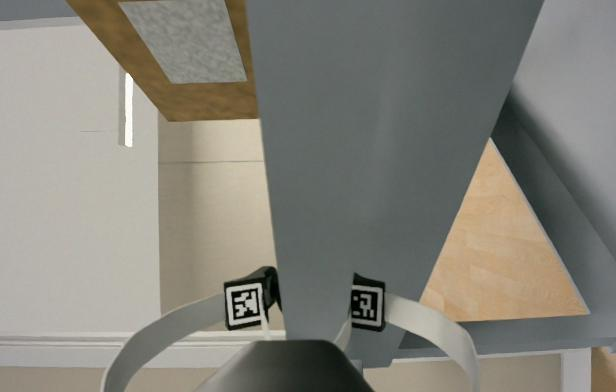

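Request:
{"name": "move", "arguments": {
  "blocking": false,
  "r2": {"base":{"translate_m":-0.42,"strafe_m":0.28},"contact_limits":{"translate_m":0.8},"pace":"slow"}
}}

Request:
{"name": "wait", "arguments": {
  "seconds": 5.8,
  "cameras": ["r2_wrist_camera","r2_head_camera"]
}}

Scene clock: 1053.80 s.
earlier move: r2 done
move: r2 moving
r1: as last shown
r1.lidar_m: 2.96 1.98 1.85 1.79 0.25 0.33 0.37 0.36 0.40 0.59 3.74 4.63
r1.servo_current: wrist_yaw_rad=33(59) wrist_pitch_rad=46(46) wrist_roll_rad=52(65) gripper_m=46(46)
r1.contact_limits: translate_m 0.4
r1.wrist_depth_mm: 136 138 - - - 195 - / 109 138 - - - 194 - / 116 139 252 - - 195 - / 135 153 634 - - 196 190 / - 585 580 609 - 195 191 / - 484 190 609 187 196 - / - 140 - 143 488 194 -
r2.base_odometry: x=-1.198 y=-2.831 heading=-2.154
r2.turned_by_wheels: +0.000
r2.turned_by_imu: +0.000
r2.base_tilt: forward=-0.7 right=+0.1
r2.lidar_m: 0.50 1.41 1.87 2.09 2.19 2.90 - 3.88 2.82 0.61 0.59 0.34
r2.base_status: translate_m moving; strafe_m moving
r2.joint_positions: lift_m=+0.692 arm_m=+0.050 wrist_yaw_rad=-0.003 wrist_pitch_rad=+0.005 wrist_roll_rad=+1.571 gripper_m=-0.037
r2.joint_status: not commanded
r2.measured_speeds: translate_m=-0.046 strafe_m=+0.030 rotate_rad=+0.002 lift_m=+0.000 arm_m=+0.000 wrist_yaw_rad=-0.008 wrist_pitch_rad=+0.000 wrist_roll_rad=+0.000
r2.motor_effort: lift_m=+20(20) arm_m=+4(4) wheel_0=-13(13) wheel_1=+2(5) wheel_2=+7(7)
r2.servo_current: wrist_yaw_rad=46(52) wrist_pitch_rad=39(52) wrist_roll_rad=52(59) gripper_m=98(104)
r2.contact_limits: translate_m 0.8
r2.hand_pose: x=+0.5090 y=-0.0883 z=+0.8684 quat_wxyz=(+0.707, +0.707, +0.001, -0.003) (m; r2's base frame)
r2.wrist_depth_mm: - 384 370 - - 128 - / - 535 480 - - 137 - / - - - - - - - / - - - - 184 1397 517 / - - - 119 217 1618 469 / - - 185 140 171 1537 1138 / - - - - - - 359
pictures: none

Scene clock: 1059.53 s.
earlier move: r2 done
r1.base_odometry: x=-1.957 y=+1.994 heading=+3.018
r1.turned_by_wheels: +0.000
r1.turned_by_imu: +0.000
r1.base_tilt: forward=-1.6 right=+1.2
r1.lidar_m: 2.96 1.98 1.86 1.81 0.25 0.34 1.58 0.46 0.49 0.67 3.75 4.62
r1.base_status: not commanded
r1.joint_positions: lift_m=+0.700 arm_m=+0.000 wrist_yaw_rad=+3.091 wrist_pitch_rad=+0.002 wrist_roll_rad=+0.000 gripper_m=+0.056
r1.joint_status: not commanded
r1.measured_speeds: all 0
r1.motor_effort: lift_m=+21(21) arm_m=-4(4) wheel_0=+0(1) wheel_1=+0(1) wheel_2=+0(0)
r1.servo_current: wrist_yaw_rad=46(65) wrist_pitch_rad=39(52) wrist_roll_rad=46(65) gripper_m=46(46)
r1.contact_limits: translate_m 0.4
r1.hand_pose: x=-0.1127 y=+0.1020 z=+0.8774 quat_wxyz=(+0.025, -0.001, +0.000, +1.000) (m; r1's base frame)
r1.wrist_depth_mm: 136 138 - - - 196 - / 109 138 - - - 195 - / 116 139 249 - - 195 - / 135 153 - - - 195 190 / 149 - - - - 195 191 / 530 - 195 - 187 196 - / 535 152 1983 153 488 194 -
r2.base_odometry: x=-0.746 y=-2.639 heading=-2.153
r2.turned_by_wheels: +0.001
r2.turned_by_imu: +0.001
r2.base_tilt: forward=-0.7 right=+0.1
r2.lidar_m: 0.49 1.81 1.91 1.81 1.86 2.52 4.18 4.19 3.08 2.92 1.00 0.41
r2.base_status: done
r2.joint_positions: lift_m=+0.692 arm_m=+0.050 wrist_yaw_rad=+0.000 wrist_pitch_rad=+0.005 wrist_roll_rad=+1.571 gripper_m=-0.037
r2.joint_status: not commanded
r2.measured_speeds: all 0
r2.motor_effort: lift_m=+20(20) arm_m=+4(5) wheel_0=-4(14) wheel_1=+5(7) wheel_2=+7(11)
r2.servo_current: wrist_yaw_rad=39(65) wrist_pitch_rad=46(52) wrist_roll_rad=33(65) gripper_m=98(111)
r2.contact_limits: translate_m 0.8
r2.hand_pose: x=+0.5093 y=-0.0874 z=+0.8684 quat_wxyz=(+0.707, +0.707, +0.002, -0.002) (m; r2's base frame)
r2.wrist_depth_mm: - 366 370 102 156 - - / - 424 413 110 168 - - / - - 504 117 183 - - / - - - 130 199 - - / - - - 141 220 1430 504 / - - 183 160 178 1430 1182 / - - - - 268 336 1138
wait: 5.73 of 5.8 s (r2 has come to rest)
pictures: r2_head_camera, r2_wrist_camera
Images, in order (width x height): r2_head_camera 420x560, r2_wrist_camera 616x392.

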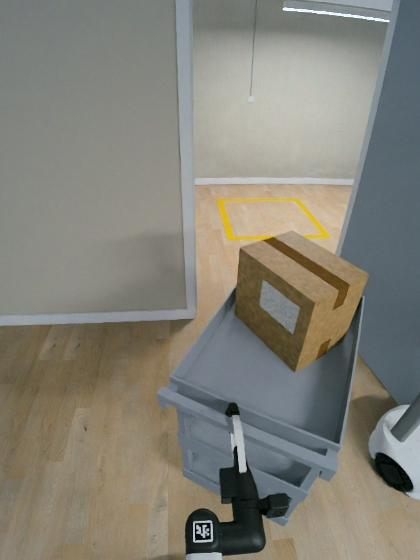

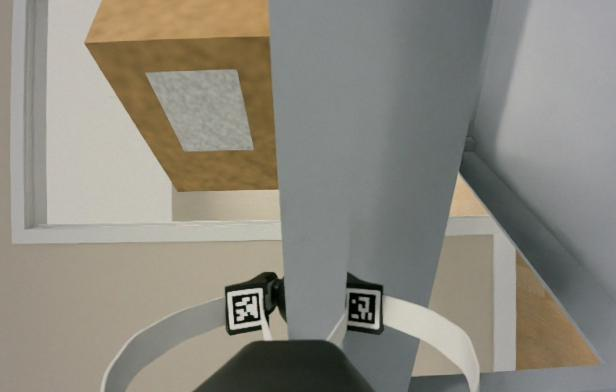

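Request:
{"name": "move", "arguments": {
  "blocking": false,
  "r2": {"base":{"strafe_m":-0.26},"contact_limits":{"strafe_m":0.8}}
}}

Request:
{"name": "wait", "arguments": {
  "seconds": 2.2,
  "cameras": ["r2_wrist_camera","r2_head_camera"]
}}

Scene clock: 1063.87 s.
move: r2 moving
r1: as last shown
r1.base_tilt: forward=-1.6 right=+1.3
r1.lidar_m: 2.95 1.98 1.86 1.81 0.25 0.33 1.56 0.46 0.48 0.66 1.19 4.63
r1.motor_effort: lift_m=+21(21) arm_m=-3(4) wheel_0=+0(1) wheel_1=+0(0) wheel_2=+0(0)
r1.servo_current: wrist_yaw_rad=39(59) wrist_pitch_rad=46(52) wrist_roll_rad=52(52) gripper_m=46(46)
r1.contact_limits: translate_m 0.4
r1.wrist_depth_mm: 136 138 - - - 195 - / 109 138 - - - 195 - / 116 139 250 - - 195 - / 135 153 - - - 195 190 / 138 - - - - 196 191 / 530 - 194 - 188 196 - / 854 152 1863 153 484 195 -
r2.base_odometry: x=-0.776 y=-2.620 heading=-2.152
r2.turned_by_wheels: +0.001
r2.turned_by_imu: +0.001
r2.base_tilt: forward=-0.6 right=+0.1
r2.lidar_m: 0.47 1.78 1.95 1.84 1.91 2.57 4.18 4.18 3.05 2.89 0.97 0.41
r2.base_status: strafe_m moving
r2.joint_positions: lift_m=+0.692 arm_m=+0.050 wrist_yaw_rad=+0.005 wrist_pitch_rad=+0.005 wrist_roll_rad=+1.571 gripper_m=-0.037
r2.joint_status: not commanded
r2.measured_speeds: translate_m=+0.000 strafe_m=-0.140 rotate_rad=+0.000 lift_m=+0.000 arm_m=+0.000 wrist_yaw_rad=+0.000 wrist_pitch_rad=+0.000 wrist_roll_rad=+0.000
r2.motor_effort: lift_m=+20(20) arm_m=+4(4) wheel_0=+17(18) wheel_1=-8(9) wheel_2=-1(7)
r2.servo_current: wrist_yaw_rad=52(59) wrist_pitch_rad=39(46) wrist_roll_rad=52(52) gripper_m=98(104)
r2.contact_limits: strafe_m 0.8
r2.hand_pose: x=+0.5097 y=-0.0859 z=+0.8684 quat_wxyz=(+0.707, +0.707, +0.004, +0.000) (m; r2's base frame)
r2.wrist_depth_mm: - 364 368 102 156 - - / - 418 410 110 168 - - / - - 500 117 183 - - / - - - 130 199 - - / - - - 141 219 1499 508 / - - 182 160 178 1464 1118 / - - - - 266 - 1138
pictures: none

Scene clock: 1065.57 s.
earlier move: r2 done
r1.base_odometry: x=-1.957 y=+1.994 heading=+3.018
r1.turned_by_wheels: +0.000
r1.turned_by_imu: +0.000
r1.base_tilt: forward=-1.5 right=+1.3
r1.lidar_m: 2.92 1.98 1.85 1.80 0.25 0.33 0.46 0.37 0.36 0.41 0.82 4.63
r1.base_status: not commanded
r1.joint_positions: lift_m=+0.700 arm_m=+0.000 wrist_yaw_rad=+3.091 wrist_pitch_rad=+0.002 wrist_roll_rad=+0.000 gripper_m=+0.056
r1.joint_status: not commanded
r1.measured_speeds: all 0
r1.motor_effort: lift_m=+21(21) arm_m=-3(4) wheel_0=-1(1) wheel_1=+0(0) wheel_2=+0(0)
r1.servo_current: wrist_yaw_rad=39(65) wrist_pitch_rad=46(52) wrist_roll_rad=33(65) gripper_m=39(46)
r1.contact_limits: translate_m 0.4
r1.hand_pose: x=-0.1127 y=+0.1020 z=+0.8774 quat_wxyz=(+0.025, -0.001, +0.000, +1.000) (m; r1's base frame)
r1.wrist_depth_mm: 135 138 - - - 196 - / 109 138 - - - 195 - / 116 139 248 - - 195 - / 136 153 - - - 196 190 / 138 - - - - 196 191 / - 591 194 - 187 196 - / - 151 1921 153 484 194 -
r2.base_odometry: x=-0.963 y=-2.496 heading=-2.153
r2.turned_by_wheels: +0.000
r2.turned_by_imu: +0.000
r2.base_tilt: forward=-0.7 right=+0.1
r2.lidar_m: 0.43 1.80 2.17 2.06 2.15 2.86 4.16 3.94 2.84 2.68 0.79 0.45
r2.base_status: done
r2.joint_positions: lift_m=+0.692 arm_m=+0.050 wrist_yaw_rad=+0.000 wrist_pitch_rad=+0.005 wrist_roll_rad=+1.571 gripper_m=-0.037
r2.joint_status: not commanded
r2.measured_speeds: all 0
r2.motor_effort: lift_m=+20(20) arm_m=+4(4) wheel_0=+2(20) wheel_1=+0(11) wheel_2=+0(7)
r2.servo_current: wrist_yaw_rad=52(59) wrist_pitch_rad=39(59) wrist_roll_rad=46(59) gripper_m=111(111)
r2.contact_limits: strafe_m 0.8
r2.hand_pose: x=+0.5092 y=-0.0875 z=+0.8684 quat_wxyz=(+0.707, +0.707, +0.002, -0.002) (m; r2's base frame)
r2.wrist_depth_mm: - - 549 139 194 - - / - 496 449 144 202 - - / - 469 452 150 208 - - / - - 512 488 216 - - / - - 615 163 225 - - / 1430 - 183 168 179 597 504 / - - - - 243 - 1205
wait: 1.70 of 2.2 s (r2 has come to rest)
pictures: r2_head_camera, r2_wrist_camera
Images, in order (width x height): r2_head_camera 420x560, r2_wrist_camera 616x392.

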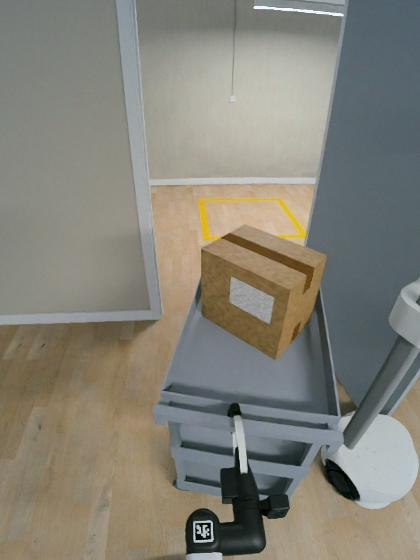

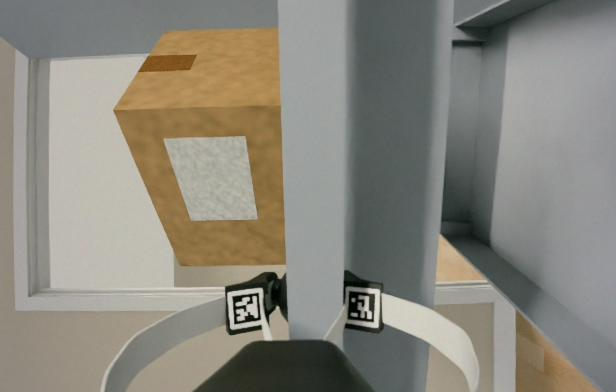

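Request:
{"name": "move", "arguments": {
  "blocking": false,
  "r2": {"base":{"translate_m":-0.35,"strafe_m":0.15},"contact_limits":{"translate_m":0.8},"pace":"slow"}
}}

Request:
{"name": "wait", "arguments": {
  "seconds": 4.5
}}

Request:
{"name": "move", "arguments": {
  "blocking": false,
  "r2": {"base":{"strafe_m":-0.27},"contact_limits":{"strafe_m":0.8}}
}}

Request:
{"name": "wait", "arguments": {
  "seconds": 2.2,
  "cameras": ["r2_wrist_camera","r2_head_camera"]
}}

Scene clock: 1072.97 s.
move: r2 moving
r1: as last shown
r1.base_tilt: forward=-1.6 right=+1.3
r1.lidar_m: 2.92 1.99 1.85 1.81 0.25 0.32 0.45 0.36 0.37 0.41 0.80 4.63
r1.motor_effort: lift_m=+21(21) arm_m=-4(4) wheel_0=+0(1) wheel_1=+0(0) wheel_2=+0(0)
r1.servo_current: wrist_yaw_rad=52(59) wrist_pitch_rad=39(46) wrist_roll_rad=52(59) gripper_m=39(46)
r1.contact_limits: translate_m 0.4
r1.wrist_depth_mm: 136 138 - - - 195 - / 109 138 - - - 195 - / 116 139 251 - - 196 - / 135 153 - - - 195 190 / - - - - - 195 191 / - 580 193 - 187 196 - / - 152 1921 153 484 195 -
r2.base_odometry: x=-0.952 y=-2.489 heading=-2.153
r2.turned_by_wheels: +0.000
r2.turned_by_imu: +0.000
r2.base_tilt: forward=-0.6 right=+0.0
r2.lidar_m: 0.46 1.83 2.17 2.06 2.11 2.85 4.16 3.94 2.82 2.68 0.81 0.46
r2.base_status: translate_m moving; strafe_m moving
r2.joint_positions: lift_m=+0.692 arm_m=+0.050 wrist_yaw_rad=+0.000 wrist_pitch_rad=+0.005 wrist_roll_rad=+1.571 gripper_m=-0.037
r2.joint_status: not commanded
r2.measured_speeds: translate_m=-0.049 strafe_m=+0.021 rotate_rad=+0.000 lift_m=+0.000 arm_m=+0.000 wrist_yaw_rad=+0.000 wrist_pitch_rad=+0.000 wrist_roll_rad=+0.000
r2.motor_effort: lift_m=+20(20) arm_m=+4(5) wheel_0=-11(11) wheel_1=-6(6) wheel_2=+12(12)
r2.servo_current: wrist_yaw_rad=39(59) wrist_pitch_rad=46(52) wrist_roll_rad=39(59) gripper_m=98(104)
r2.contact_limits: translate_m 0.8
r2.hand_pose: x=+0.5092 y=-0.0875 z=+0.8684 quat_wxyz=(+0.707, +0.707, +0.002, -0.002) (m; r2's base frame)
r2.wrist_depth_mm: - - 530 141 196 699 - / - 504 459 146 202 - - / - 466 445 151 211 - - / - - 508 484 217 - - / - - 603 164 226 - - / - - 183 168 178 609 504 / - - - - 243 - 1182
pictures: none

Scene clock: 1077.47 s.
earlier move: r2 done
r1.base_odometry: x=-1.957 y=+1.994 heading=+3.018
r1.turned_by_wheels: +0.000
r1.turned_by_imu: +0.000
r1.base_tilt: forward=-1.6 right=+1.3
r1.lidar_m: 2.91 1.99 1.85 1.81 0.25 0.36 1.57 1.52 0.42 0.47 0.78 4.64
r1.base_status: not commanded
r1.joint_positions: lift_m=+0.700 arm_m=+0.000 wrist_yaw_rad=+3.091 wrist_pitch_rad=+0.002 wrist_roll_rad=+0.000 gripper_m=+0.056
r1.joint_status: not commanded
r1.measured_speeds: all 0
r1.motor_effort: lift_m=+21(21) arm_m=-4(4) wheel_0=+0(1) wheel_1=+0(0) wheel_2=+0(0)
r1.servo_current: wrist_yaw_rad=46(72) wrist_pitch_rad=46(52) wrist_roll_rad=65(72) gripper_m=46(52)
r1.contact_limits: translate_m 0.4
r1.hand_pose: x=-0.1127 y=+0.1020 z=+0.8774 quat_wxyz=(+0.025, -0.001, +0.000, +1.000) (m; r1's base frame)
r1.wrist_depth_mm: 136 138 - - - 195 - / 109 138 - - - 194 - / 116 139 248 - - 195 - / 135 153 - - - 195 190 / - - - - - 196 191 / - - 193 - 187 196 - / - 152 1921 153 492 194 -
r2.base_odometry: x=-0.646 y=-2.287 heading=-2.154
r2.turned_by_wheels: -0.001
r2.turned_by_imu: -0.002
r2.base_tilt: forward=-0.7 right=+0.1
r2.lidar_m: 0.45 2.15 2.00 1.92 1.97 2.61 3.79 3.85 3.01 2.83 1.14 0.44
r2.base_status: done
r2.joint_positions: lift_m=+0.692 arm_m=+0.050 wrist_yaw_rad=-0.002 wrist_pitch_rad=+0.005 wrist_roll_rad=+1.571 gripper_m=-0.037
r2.joint_status: not commanded
r2.measured_speeds: all 0
r2.motor_effort: lift_m=+20(20) arm_m=+4(5) wheel_0=-7(15) wheel_1=-6(8) wheel_2=+3(12)
r2.servo_current: wrist_yaw_rad=52(65) wrist_pitch_rad=46(52) wrist_roll_rad=46(59) gripper_m=98(104)
r2.contact_limits: translate_m 0.8
r2.hand_pose: x=+0.5091 y=-0.0880 z=+0.8684 quat_wxyz=(+0.707, +0.707, +0.001, -0.003) (m; r2's base frame)
r2.wrist_depth_mm: - - 521 138 191 - - / 1808 452 433 142 199 - - / 1863 469 449 148 207 - - / 1756 - 517 496 216 - - / - - 603 161 225 - - / - - 182 169 178 1499 508 / - - - - 245 1618 1182
wait: 4.50 s; at rest by 4.47 s
pictures: none

Scene clock: 1077.97 s.
move: r2 moving
r1: as last shown
r1.base_tilt: forward=-1.5 right=+1.3
r1.lidar_m: 2.95 1.99 1.86 1.81 0.25 0.34 1.57 1.52 0.41 0.47 0.77 4.63
r1.motor_effort: lift_m=+21(21) arm_m=-3(4) wheel_0=+0(1) wheel_1=+0(0) wheel_2=+0(0)
r1.servo_current: wrist_yaw_rad=52(65) wrist_pitch_rad=39(46) wrist_roll_rad=46(65) gripper_m=39(46)
r1.contact_limits: translate_m 0.4
r1.wrist_depth_mm: 136 138 - - - 195 - / 109 138 - - - 195 - / 116 139 249 - - 195 - / 136 153 - - - 195 190 / - - - - - 196 191 / - - 193 - 188 196 - / - 151 1921 153 488 195 -
r2.base_odometry: x=-0.676 y=-2.267 heading=-2.153
r2.turned_by_wheels: +0.001
r2.turned_by_imu: +0.001
r2.base_tilt: forward=-0.6 right=+0.0
r2.lidar_m: 0.47 2.16 2.05 1.93 2.00 2.70 3.78 3.85 2.98 2.81 1.10 0.43
r2.base_status: strafe_m moving
r2.joint_positions: lift_m=+0.692 arm_m=+0.050 wrist_yaw_rad=+0.005 wrist_pitch_rad=+0.005 wrist_roll_rad=+1.571 gripper_m=-0.037
r2.joint_status: not commanded
r2.measured_speeds: translate_m=+0.001 strafe_m=-0.142 rotate_rad=-0.006 lift_m=+0.000 arm_m=+0.000 wrist_yaw_rad=+0.022 wrist_pitch_rad=+0.000 wrist_roll_rad=+0.000
r2.motor_effort: lift_m=+20(20) arm_m=+4(4) wheel_0=+16(16) wheel_1=-9(12) wheel_2=-1(3)
r2.servo_current: wrist_yaw_rad=46(52) wrist_pitch_rad=46(52) wrist_roll_rad=52(52) gripper_m=104(104)
r2.contact_limits: strafe_m 0.8
r2.hand_pose: x=+0.5097 y=-0.0860 z=+0.8684 quat_wxyz=(+0.707, +0.707, +0.004, +0.000) (m; r2's base frame)
r2.wrist_depth_mm: - 535 508 133 187 - - / - 466 427 138 196 - - / - 473 449 144 205 - - / - - 525 153 215 - - / - - 603 158 223 - - / - - 182 167 178 1537 508 / - - - - 245 1618 1182
pictures: none

Scene clock: 1079.70 s.
earlier move: r2 done
r1.base_odometry: x=-1.957 y=+1.994 heading=+3.018
r1.turned_by_wheels: +0.000
r1.turned_by_imu: +0.000
r1.base_tilt: forward=-1.6 right=+1.2
r1.lidar_m: 2.90 2.00 1.85 1.81 0.25 0.33 1.56 0.42 0.35 0.35 0.46 4.62
r1.base_status: not commanded
r1.joint_positions: lift_m=+0.700 arm_m=+0.000 wrist_yaw_rad=+3.091 wrist_pitch_rad=+0.002 wrist_roll_rad=+0.000 gripper_m=+0.056
r1.joint_status: not commanded
r1.measured_speeds: all 0
r1.motor_effort: lift_m=+21(21) arm_m=-4(4) wheel_0=+0(1) wheel_1=+0(0) wheel_2=+0(0)
r1.servo_current: wrist_yaw_rad=52(65) wrist_pitch_rad=39(46) wrist_roll_rad=39(65) gripper_m=39(52)
r1.contact_limits: translate_m 0.4
r1.hand_pose: x=-0.1127 y=+0.1020 z=+0.8774 quat_wxyz=(+0.025, -0.001, +0.000, +1.000) (m; r1's base frame)
r1.wrist_depth_mm: 136 138 - - - 195 - / 109 138 - - - 195 - / 116 139 249 - - 195 - / 135 153 - - - 196 189 / - - - - - 196 191 / - - 193 - 187 196 - / - 152 1983 153 492 194 -
r2.base_odometry: x=-0.871 y=-2.138 heading=-2.153
r2.turned_by_wheels: -0.001
r2.turned_by_imu: +0.000
r2.base_tilt: forward=-0.7 right=+0.1
r2.lidar_m: 0.42 2.17 2.29 2.16 2.26 2.96 3.79 3.79 2.72 2.56 2.66 0.50
r2.base_status: done
r2.joint_positions: lift_m=+0.692 arm_m=+0.050 wrist_yaw_rad=+0.001 wrist_pitch_rad=+0.005 wrist_roll_rad=+1.571 gripper_m=-0.037
r2.joint_status: not commanded
r2.measured_speeds: all 0
r2.motor_effort: lift_m=+20(20) arm_m=+4(4) wheel_0=+2(21) wheel_1=-1(12) wheel_2=+0(3)
r2.servo_current: wrist_yaw_rad=46(59) wrist_pitch_rad=46(52) wrist_roll_rad=46(65) gripper_m=98(111)
r2.contact_limits: strafe_m 0.8
r2.hand_pose: x=+0.5093 y=-0.0872 z=+0.8684 quat_wxyz=(+0.707, +0.707, +0.002, -0.002) (m; r2's base frame)
r2.wrist_depth_mm: - - - 185 249 - 1182 / - - - 181 245 1464 525 / 1863 - 634 179 239 820 - / 1863 - 469 176 236 842 - / 1756 - 496 173 231 - - / - 521 185 170 179 778 - / - - 580 - 224 - -
wait: 1.73 of 2.2 s (r2 has come to rest)
pictures: r2_head_camera, r2_wrist_camera
Images, in order (width x height): r2_head_camera 420x560, r2_wrist_camera 616x392.

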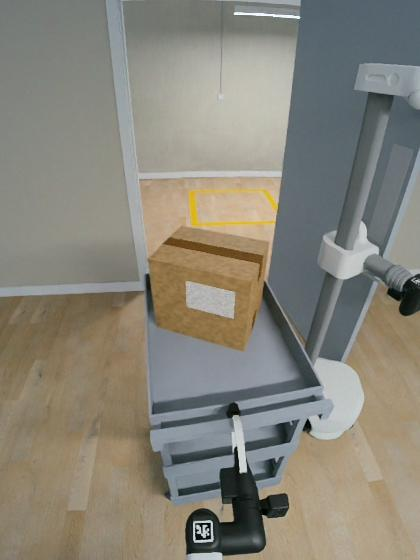

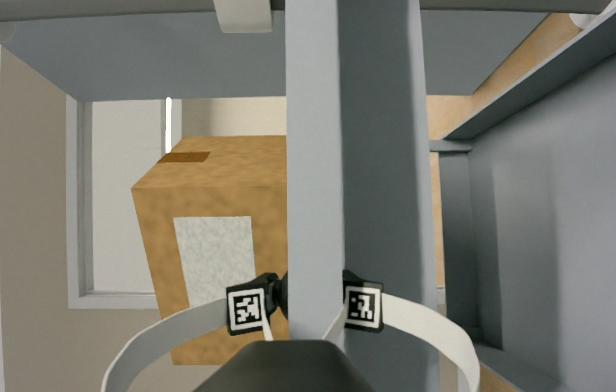

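Request:
{"name": "move", "arguments": {
  "blocking": false,
  "r2": {"base":{"translate_m":0.4,"strafe_m":0.03},"contact_limits":{"translate_m":0.8},"pace":"slow"}
}}

Request:
{"name": "wait", "arguments": {
  "seconds": 4.7,
  "cameras": ["r2_wrist_camera","r2_head_camera"]
}}

Scene clock: 1086.03 s.
move: r2 moving
r1: as last shown
r1.base_tilt: forward=-1.6 right=+1.3
r1.lidar_m: 2.94 2.00 1.84 1.82 0.25 0.31 1.56 0.42 0.36 0.35 0.47 4.62
r1.motor_effort: lift_m=+21(21) arm_m=-4(4) wheel_0=-1(1) wheel_1=+0(0) wheel_2=+0(0)
r1.servo_current: wrist_yaw_rad=52(65) wrist_pitch_rad=39(46) wrist_roll_rad=46(59) gripper_m=46(46)
r1.contact_limits: translate_m 0.4
r1.wrist_depth_mm: 136 138 - - - 195 - / 109 138 - - - 195 - / 116 138 249 - - 195 - / 135 153 - - - 195 190 / - - - - - 196 190 / - - 193 - 188 195 - / - 152 1921 153 484 194 -
r2.base_odometry: x=-0.877 y=-2.149 heading=-2.153
r2.turned_by_wheels: +0.000
r2.turned_by_imu: +0.001
r2.base_tilt: forward=-0.7 right=+0.0
r2.lidar_m: 0.42 2.16 2.28 2.17 2.24 2.96 3.78 3.80 2.69 2.57 1.17 0.48
r2.base_status: translate_m moving; strafe_m moving
r2.joint_positions: lift_m=+0.692 arm_m=+0.050 wrist_yaw_rad=+0.001 wrist_pitch_rad=+0.005 wrist_roll_rad=+1.571 gripper_m=-0.037
r2.joint_status: not commanded
r2.measured_speeds: translate_m=+0.049 strafe_m=+0.004 rotate_rad=+0.000 lift_m=+0.000 arm_m=+0.000 wrist_yaw_rad=+0.000 wrist_pitch_rad=+0.000 wrist_roll_rad=+0.000
r2.motor_effort: lift_m=+20(20) arm_m=+4(4) wheel_0=+5(10) wheel_1=+8(9) wheel_2=-11(13)
r2.servo_current: wrist_yaw_rad=46(52) wrist_pitch_rad=46(52) wrist_roll_rad=59(59) gripper_m=104(104)
r2.contact_limits: translate_m 0.8
r2.hand_pose: x=+0.5093 y=-0.0872 z=+0.8684 quat_wxyz=(+0.707, +0.707, +0.002, -0.002) (m; r2's base frame)
r2.wrist_depth_mm: - - - 186 250 - 1182 / - - - 182 245 1464 512 / 1756 - 661 180 240 741 - / 1808 - 469 177 236 842 - / 1808 - 492 172 232 - - / - 521 186 170 179 - - / - - 569 - 224 - -
pictures: none

Scene clock: 1090.73 s.
earlier move: r2 moving
r1.base_odometry: x=-1.957 y=+1.994 heading=+3.018
r1.turned_by_wheels: +0.000
r1.turned_by_imu: +0.000
r1.base_tilt: forward=-1.6 right=+1.3
r1.lidar_m: 2.92 1.99 1.86 1.80 0.25 0.34 0.49 0.34 0.30 0.33 0.68 4.62
r1.base_status: not commanded
r1.joint_positions: lift_m=+0.700 arm_m=+0.000 wrist_yaw_rad=+3.091 wrist_pitch_rad=+0.002 wrist_roll_rad=+0.000 gripper_m=+0.056
r1.joint_status: not commanded
r1.measured_speeds: all 0
r1.motor_effort: lift_m=+21(21) arm_m=-4(4) wheel_0=+0(1) wheel_1=+0(0) wheel_2=+0(0)
r1.servo_current: wrist_yaw_rad=39(78) wrist_pitch_rad=39(52) wrist_roll_rad=33(65) gripper_m=46(46)
r1.contact_limits: translate_m 0.4
r1.hand_pose: x=-0.1127 y=+0.1020 z=+0.8774 quat_wxyz=(+0.025, -0.001, +0.000, +1.000) (m; r1's base frame)
r1.wrist_depth_mm: 136 138 - - - 195 - / 109 138 - - - 195 - / 116 139 248 - - 195 - / 135 153 - - - 195 190 / 149 - - - - 196 190 / 469 - 191 - 188 196 - / - 151 1808 153 484 194 -
r2.base_odometry: x=-1.066 y=-2.489 heading=-2.154
r2.turned_by_wheels: +0.000
r2.turned_by_imu: -0.002
r2.base_tilt: forward=-0.7 right=+0.1
r2.lidar_m: 0.42 1.75 2.30 2.16 2.25 2.89 4.21 3.83 2.72 2.59 0.68 0.47
r2.base_status: translate_m moving; strafe_m moving
r2.joint_positions: lift_m=+0.692 arm_m=+0.050 wrist_yaw_rad=-0.003 wrist_pitch_rad=+0.005 wrist_roll_rad=+1.571 gripper_m=-0.037
r2.joint_status: not commanded
r2.measured_speeds: all 0
r2.motor_effort: lift_m=+20(20) arm_m=+4(5) wheel_0=+2(10) wheel_1=+6(9) wheel_2=-10(15)
r2.servo_current: wrist_yaw_rad=46(65) wrist_pitch_rad=39(59) wrist_roll_rad=52(65) gripper_m=98(104)
r2.contact_limits: translate_m 0.8
r2.hand_pose: x=+0.5090 y=-0.0883 z=+0.8684 quat_wxyz=(+0.707, +0.707, +0.001, -0.003) (m; r2's base frame)
r2.wrist_depth_mm: - - - 164 223 - - / - - 621 165 225 - - / - - 473 166 226 - - / - - 477 167 227 - - / - - 530 168 229 - - / - - 185 169 178 - - / - - - - 231 - 492
wait: 4.70 s; no rest
pictures: r2_head_camera, r2_wrist_camera
Images, in order (width x height): r2_head_camera 420x560, r2_wrist_camera 616x392.

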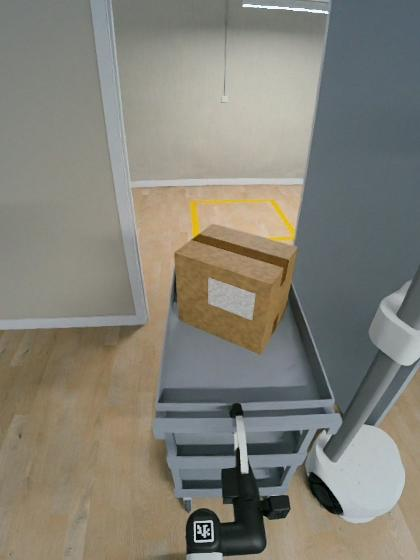

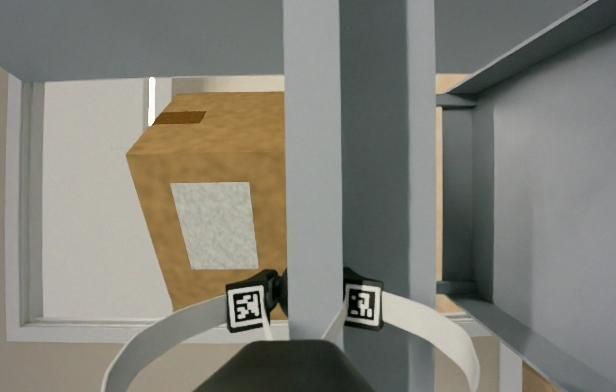

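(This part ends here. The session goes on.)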